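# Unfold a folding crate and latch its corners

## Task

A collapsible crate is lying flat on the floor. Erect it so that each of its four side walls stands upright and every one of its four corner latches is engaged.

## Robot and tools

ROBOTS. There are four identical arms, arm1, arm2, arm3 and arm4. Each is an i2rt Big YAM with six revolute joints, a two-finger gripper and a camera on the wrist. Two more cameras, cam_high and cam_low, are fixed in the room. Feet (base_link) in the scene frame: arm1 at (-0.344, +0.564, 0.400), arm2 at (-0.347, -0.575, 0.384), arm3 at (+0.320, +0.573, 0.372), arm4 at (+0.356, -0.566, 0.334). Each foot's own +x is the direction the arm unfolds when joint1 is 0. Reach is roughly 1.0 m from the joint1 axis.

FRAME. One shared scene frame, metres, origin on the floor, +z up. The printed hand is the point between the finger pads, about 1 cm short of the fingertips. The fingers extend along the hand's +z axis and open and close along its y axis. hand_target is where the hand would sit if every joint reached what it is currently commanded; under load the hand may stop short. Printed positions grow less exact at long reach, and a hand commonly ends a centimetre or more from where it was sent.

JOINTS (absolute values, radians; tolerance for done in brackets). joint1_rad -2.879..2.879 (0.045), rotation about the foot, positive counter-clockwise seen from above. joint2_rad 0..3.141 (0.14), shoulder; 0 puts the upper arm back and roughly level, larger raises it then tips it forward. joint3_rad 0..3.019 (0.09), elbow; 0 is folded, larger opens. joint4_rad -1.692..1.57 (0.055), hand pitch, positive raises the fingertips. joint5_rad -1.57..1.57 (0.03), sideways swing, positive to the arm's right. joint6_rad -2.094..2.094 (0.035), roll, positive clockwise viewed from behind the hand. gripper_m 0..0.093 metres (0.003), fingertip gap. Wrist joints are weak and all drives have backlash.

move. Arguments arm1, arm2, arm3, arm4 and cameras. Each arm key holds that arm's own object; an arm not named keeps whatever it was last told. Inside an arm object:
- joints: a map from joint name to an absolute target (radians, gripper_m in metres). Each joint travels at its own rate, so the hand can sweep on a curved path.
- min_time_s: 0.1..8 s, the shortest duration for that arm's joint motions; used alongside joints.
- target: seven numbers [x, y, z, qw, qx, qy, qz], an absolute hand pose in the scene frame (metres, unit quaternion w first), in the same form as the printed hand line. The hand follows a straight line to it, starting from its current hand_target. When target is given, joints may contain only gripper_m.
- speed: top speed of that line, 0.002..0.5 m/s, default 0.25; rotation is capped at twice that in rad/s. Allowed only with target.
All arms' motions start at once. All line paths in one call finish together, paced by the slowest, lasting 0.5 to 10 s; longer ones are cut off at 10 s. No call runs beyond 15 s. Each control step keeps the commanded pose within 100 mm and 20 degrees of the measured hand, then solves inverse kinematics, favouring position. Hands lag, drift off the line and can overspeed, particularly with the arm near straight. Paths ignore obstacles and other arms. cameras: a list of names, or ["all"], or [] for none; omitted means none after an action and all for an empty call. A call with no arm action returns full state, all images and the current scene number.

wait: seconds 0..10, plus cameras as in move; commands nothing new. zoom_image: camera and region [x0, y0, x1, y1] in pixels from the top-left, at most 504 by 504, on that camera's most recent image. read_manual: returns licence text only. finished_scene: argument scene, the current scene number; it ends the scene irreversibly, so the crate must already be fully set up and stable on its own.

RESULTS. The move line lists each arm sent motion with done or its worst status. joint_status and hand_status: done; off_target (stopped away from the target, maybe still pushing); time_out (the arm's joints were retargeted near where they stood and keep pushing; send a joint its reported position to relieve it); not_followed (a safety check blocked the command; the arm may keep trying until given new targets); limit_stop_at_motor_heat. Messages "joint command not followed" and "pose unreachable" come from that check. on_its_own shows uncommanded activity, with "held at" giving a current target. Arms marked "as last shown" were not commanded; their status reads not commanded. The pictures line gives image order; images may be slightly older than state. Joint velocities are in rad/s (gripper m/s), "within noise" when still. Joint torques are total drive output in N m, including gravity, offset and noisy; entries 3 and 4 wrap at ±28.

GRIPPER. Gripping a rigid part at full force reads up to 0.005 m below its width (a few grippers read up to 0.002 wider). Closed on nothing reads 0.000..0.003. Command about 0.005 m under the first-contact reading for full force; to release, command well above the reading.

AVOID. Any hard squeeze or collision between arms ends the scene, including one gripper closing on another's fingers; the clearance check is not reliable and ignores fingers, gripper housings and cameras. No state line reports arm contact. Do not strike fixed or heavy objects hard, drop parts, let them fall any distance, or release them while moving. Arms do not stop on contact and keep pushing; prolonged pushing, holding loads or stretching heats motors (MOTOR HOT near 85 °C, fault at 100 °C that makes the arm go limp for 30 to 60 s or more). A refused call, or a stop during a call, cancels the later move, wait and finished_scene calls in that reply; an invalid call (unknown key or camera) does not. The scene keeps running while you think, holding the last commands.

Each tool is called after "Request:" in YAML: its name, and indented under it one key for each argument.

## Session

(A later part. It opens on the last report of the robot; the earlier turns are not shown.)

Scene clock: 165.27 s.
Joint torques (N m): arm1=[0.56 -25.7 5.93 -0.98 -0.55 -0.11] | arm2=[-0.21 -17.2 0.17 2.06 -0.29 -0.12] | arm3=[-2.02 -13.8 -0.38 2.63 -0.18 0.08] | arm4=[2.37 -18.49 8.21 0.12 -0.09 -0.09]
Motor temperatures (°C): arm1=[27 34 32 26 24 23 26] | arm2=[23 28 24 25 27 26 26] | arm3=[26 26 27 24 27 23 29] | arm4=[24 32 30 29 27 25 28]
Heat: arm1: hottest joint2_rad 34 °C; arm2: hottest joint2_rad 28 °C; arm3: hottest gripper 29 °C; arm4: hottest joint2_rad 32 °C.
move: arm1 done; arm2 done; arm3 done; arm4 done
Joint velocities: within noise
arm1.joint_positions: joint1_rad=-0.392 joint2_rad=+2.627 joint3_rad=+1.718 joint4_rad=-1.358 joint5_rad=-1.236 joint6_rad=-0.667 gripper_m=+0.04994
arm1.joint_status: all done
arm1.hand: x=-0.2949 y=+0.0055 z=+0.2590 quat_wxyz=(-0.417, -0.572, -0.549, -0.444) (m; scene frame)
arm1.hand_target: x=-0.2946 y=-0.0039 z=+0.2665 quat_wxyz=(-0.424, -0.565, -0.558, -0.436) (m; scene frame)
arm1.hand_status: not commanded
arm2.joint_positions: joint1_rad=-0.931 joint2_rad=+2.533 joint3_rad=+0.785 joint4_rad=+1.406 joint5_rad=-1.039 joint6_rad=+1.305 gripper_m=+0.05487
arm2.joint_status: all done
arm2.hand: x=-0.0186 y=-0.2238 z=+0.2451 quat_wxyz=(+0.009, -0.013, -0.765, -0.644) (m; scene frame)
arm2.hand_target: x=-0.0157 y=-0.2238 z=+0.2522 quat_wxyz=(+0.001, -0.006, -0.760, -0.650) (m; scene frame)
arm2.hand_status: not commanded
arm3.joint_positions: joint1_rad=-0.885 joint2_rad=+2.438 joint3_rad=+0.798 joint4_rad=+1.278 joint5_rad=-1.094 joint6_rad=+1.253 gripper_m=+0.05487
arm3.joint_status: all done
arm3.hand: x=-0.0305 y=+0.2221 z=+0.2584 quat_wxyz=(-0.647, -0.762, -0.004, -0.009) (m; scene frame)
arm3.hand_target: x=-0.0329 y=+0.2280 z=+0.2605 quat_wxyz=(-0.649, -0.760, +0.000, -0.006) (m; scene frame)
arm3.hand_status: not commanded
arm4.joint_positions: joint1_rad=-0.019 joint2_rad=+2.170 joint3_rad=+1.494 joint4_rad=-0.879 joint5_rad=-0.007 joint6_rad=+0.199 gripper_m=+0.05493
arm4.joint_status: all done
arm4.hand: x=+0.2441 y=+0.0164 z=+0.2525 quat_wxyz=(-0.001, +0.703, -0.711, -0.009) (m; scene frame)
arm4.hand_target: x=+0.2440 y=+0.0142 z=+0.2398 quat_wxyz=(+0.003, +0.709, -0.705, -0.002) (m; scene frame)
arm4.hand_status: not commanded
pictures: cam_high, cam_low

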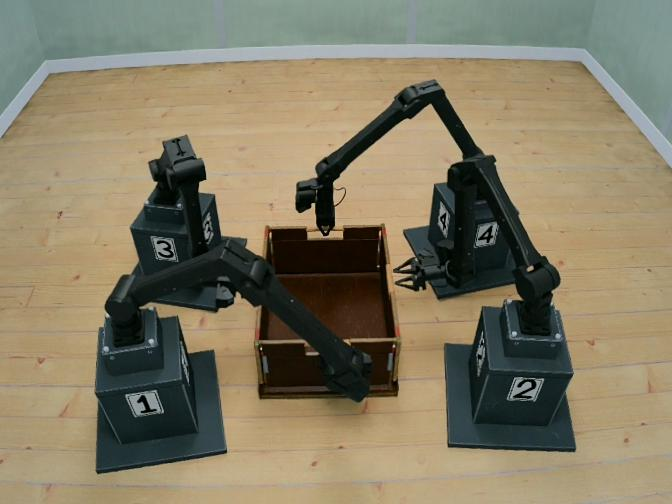

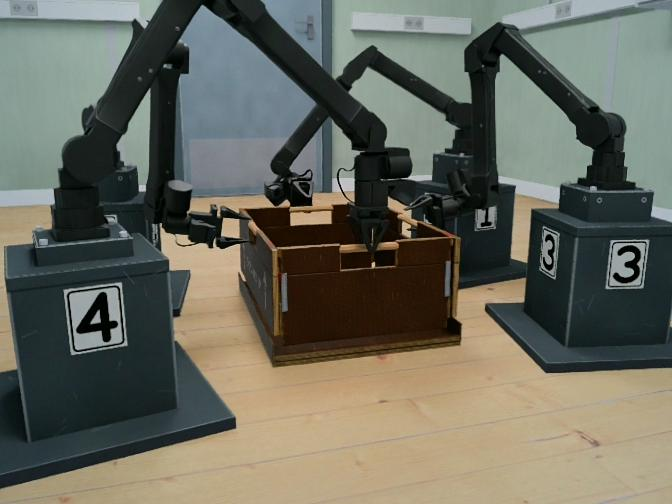

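Request:
move:
  arm1: {"target": [-0.385, -0.004, 0.292, 0.4274, 0.5649, 0.557, 0.4335], "speed": 0.12}
  arm2: {"target": [-0.0157, -0.32, 0.2522, 0, 0, -0.7604, -0.6494], "speed": 0.12}
  arm3: {"target": [-0.033, 0.32, 0.2605, 0.6494, 0.7604, 0, 0], "speed": 0.12}
  arm4: {"target": [0.246, 0.014, 0.35, 0, 0.7071, -0.7071, 0], "speed": 0.12}
  cameras: ["all"]

Scene clock: 169.43 s.
Joint torques (N m): arm1=[-0.62 -24.35 7.28 -1.31 -0.17 -0.13] | arm2=[-0.62 -18.14 -0.75 0.8 -0.5 -0.26] | arm3=[-1.55 -14.39 -0.96 1.13 -0.36 -0.15] | arm4=[1.73 -19.66 12.04 -0.55 0 -0.02]
Motor temperatures (°C): arm1=[27 34 32 26 24 23 25] | arm2=[23 28 24 25 27 26 26] | arm3=[26 26 27 24 27 23 28] | arm4=[24 32 30 29 27 25 27]
Heat: arm1: hottest joint2_rad 34 °C; arm2: hottest joint2_rad 28 °C; arm3: hottest gripper 28 °C; arm4: hottest joint2_rad 32 °C.
move: arm1 done; arm2 off_target; arm3 done; arm4 off_target
Joint velocities: within noise
arm1.joint_positions: joint1_rad=-0.533 joint2_rad=+2.631 joint3_rad=+1.845 joint4_rad=-1.674 joint5_rad=-1.144 joint6_rad=-0.906 gripper_m=+0.04996
arm1.joint_status: not commanded
arm1.hand: x=-0.3814 y=+0.0003 z=+0.2976 quat_wxyz=(-0.426, -0.572, -0.554, -0.431) (m; scene frame)
arm1.hand_target: x=-0.3851 y=-0.0044 z=+0.2918 quat_wxyz=(-0.428, -0.569, -0.557, -0.428) (m; scene frame)
arm1.hand_status: done (0.008 m and 1.0 deg from the pose sent, 0.096 m and 2.0 deg at the start; a joint's target at an end of its range on 37 of 65 steps)
arm2.joint_positions: joint1_rad=-1.177 joint2_rad=+2.521 joint3_rad=+0.708 joint4_rad=+1.240 joint5_rad=-1.274 joint6_rad=+1.038 gripper_m=+0.05489
arm2.joint_status: not commanded
arm2.hand: x=-0.0187 y=-0.3170 z=+0.2413 quat_wxyz=(+0.008, -0.005, -0.761, -0.649) (m; scene frame)
arm2.hand_target: x=-0.0133 y=-0.3177 z=+0.2525 quat_wxyz=(-0.002, +0.003, -0.759, -0.651) (m; scene frame)
arm2.hand_status: off_target (0.012 m and 1.1 deg from the pose sent, 0.097 m and 2.0 deg at the start)
arm3.joint_positions: joint1_rad=-1.121 joint2_rad=+2.410 joint3_rad=+0.714 joint4_rad=+1.103 joint5_rad=-1.290 joint6_rad=+1.003 gripper_m=+0.05489
arm3.joint_status: not commanded
arm3.hand: x=-0.0323 y=+0.3179 z=+0.2558 quat_wxyz=(-0.650, -0.760, +0.004, -0.003) (m; scene frame)
arm3.hand_target: x=-0.0355 y=+0.3215 z=+0.2615 quat_wxyz=(-0.651, -0.759, +0.003, +0.003) (m; scene frame)
arm3.hand_status: done (0.005 m and 0.6 deg from the pose sent, 0.098 m and 1.2 deg at the start)
arm4.joint_positions: joint1_rad=-0.027 joint2_rad=+2.032 joint3_rad=+1.514 joint4_rad=-1.085 joint5_rad=-0.003 joint6_rad=+0.199 gripper_m=+0.05496
arm4.joint_status: not commanded
arm4.hand: x=+0.2527 y=-0.0006 z=+0.3369 quat_wxyz=(+0.010, +0.701, -0.713, +0.012) (m; scene frame)
arm4.hand_target: x=+0.2503 y=+0.0148 z=+0.3502 quat_wxyz=(+0.000, +0.704, -0.710, +0.000) (m; scene frame)
arm4.hand_status: off_target (0.021 m and 2.1 deg from the pose sent, 0.098 m and 1.2 deg at the start)
pictures: arm1_cam_wrist, arm2_cam_wrist, arm3_cam_wrist, arm4_cam_wrist, cam_high, cam_low

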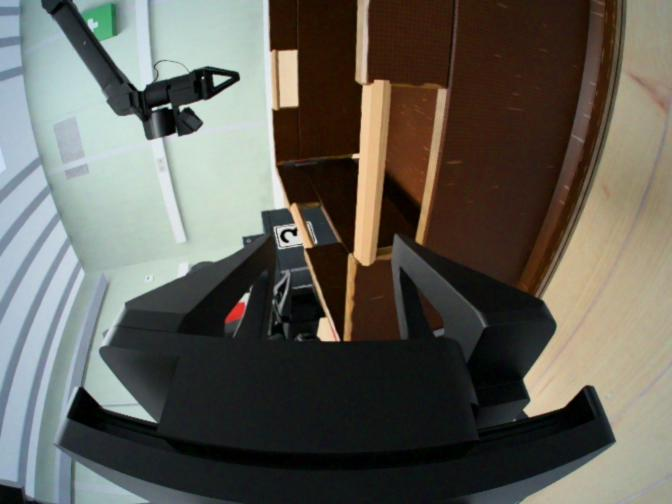

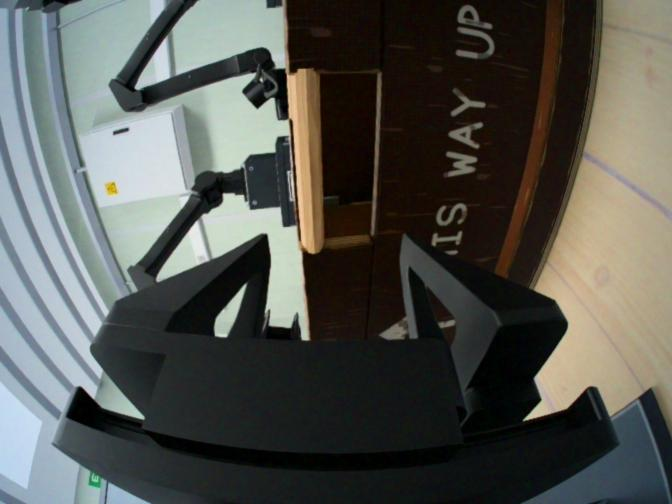

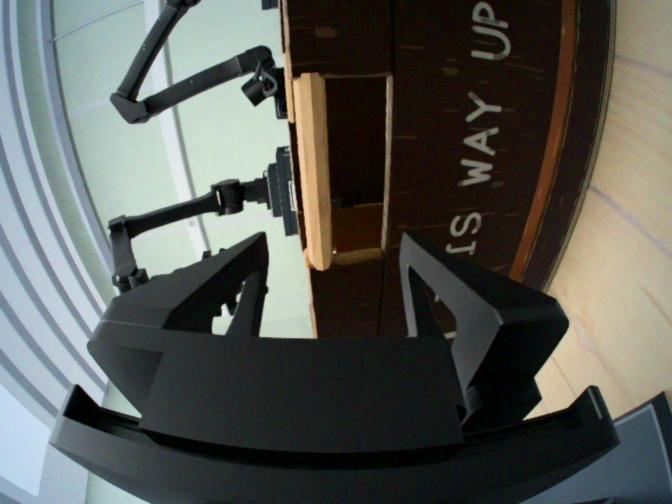

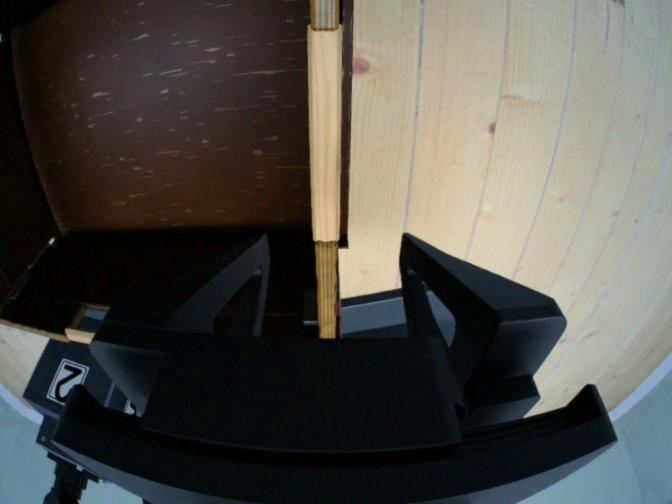

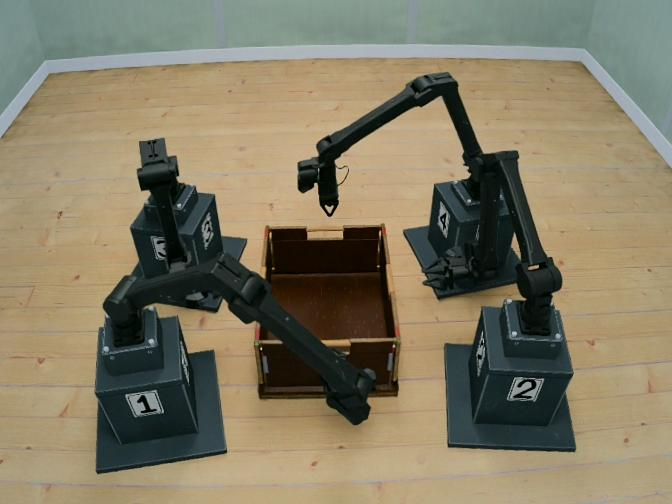

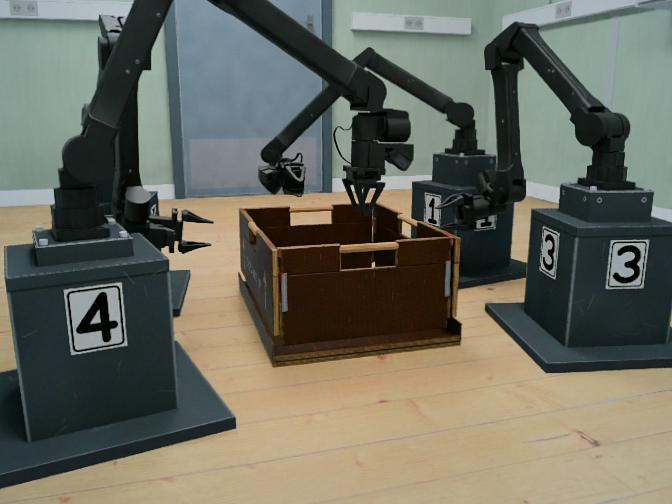

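Request:
zoom_image:
  camera: "cam_high"
  region: [240, 210, 420, 410]

Request:
zoom_image:
  camera: "cam_low"
  region: [225, 195, 475, 375]

Request:
zoom_image:
  camera: "arm1_cam_wrist"
  region: [260, 120, 420, 360]

Request:
zoom_image:
  camera: "cam_high"
  region: [255, 215, 305, 265]

Request:
zoom_image:
  camera: "cam_high"
  region: [355, 210, 405, 260]

Scaled by 2.520 from the camera's 672x504 image, which has a finer 960x720 frame.

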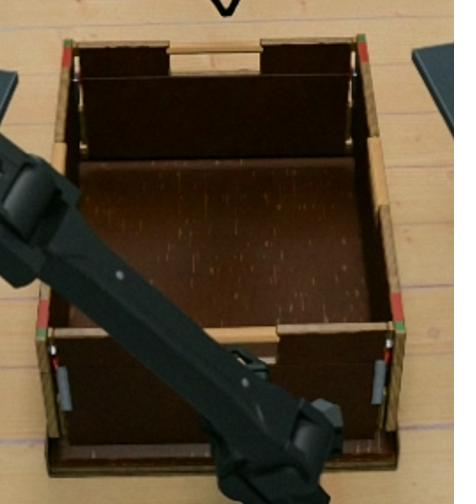

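Scaled by 2.016 from the camera's 672x504 image, which has a finer 960x720 frame.

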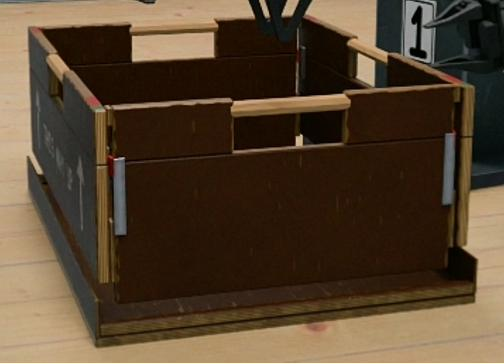

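Scaled by 2.100 from the camera's 672x504 image, which has a finer 960x720 frame.

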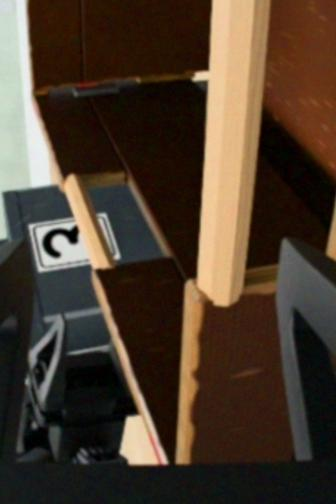

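Scaled by 10.080 from the camera's 672x504 image, which has a finer 960x720 frame.

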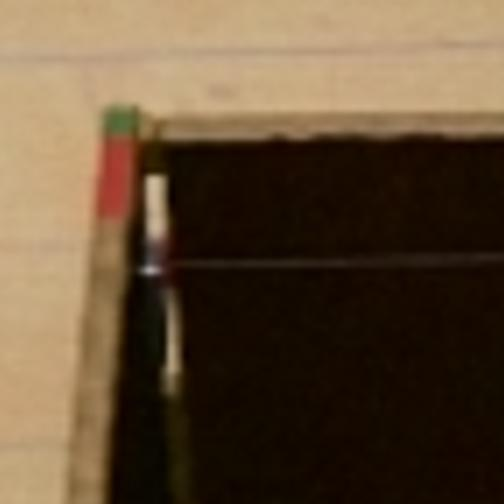

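Scaled by 10.080 from the camera's 672x504 image, which has a finer 960x720 frame.

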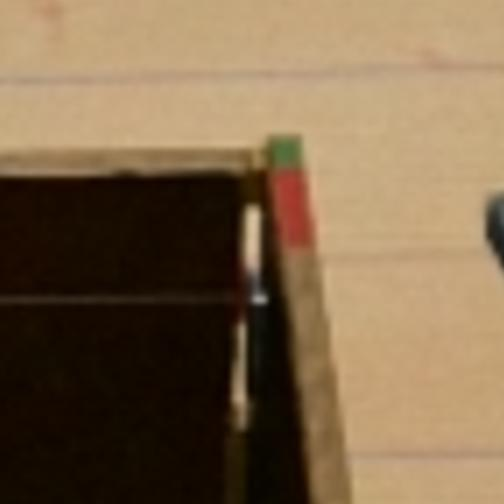

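Request:
finished_scene:
  scene: 2

The scene is finished: the task was done.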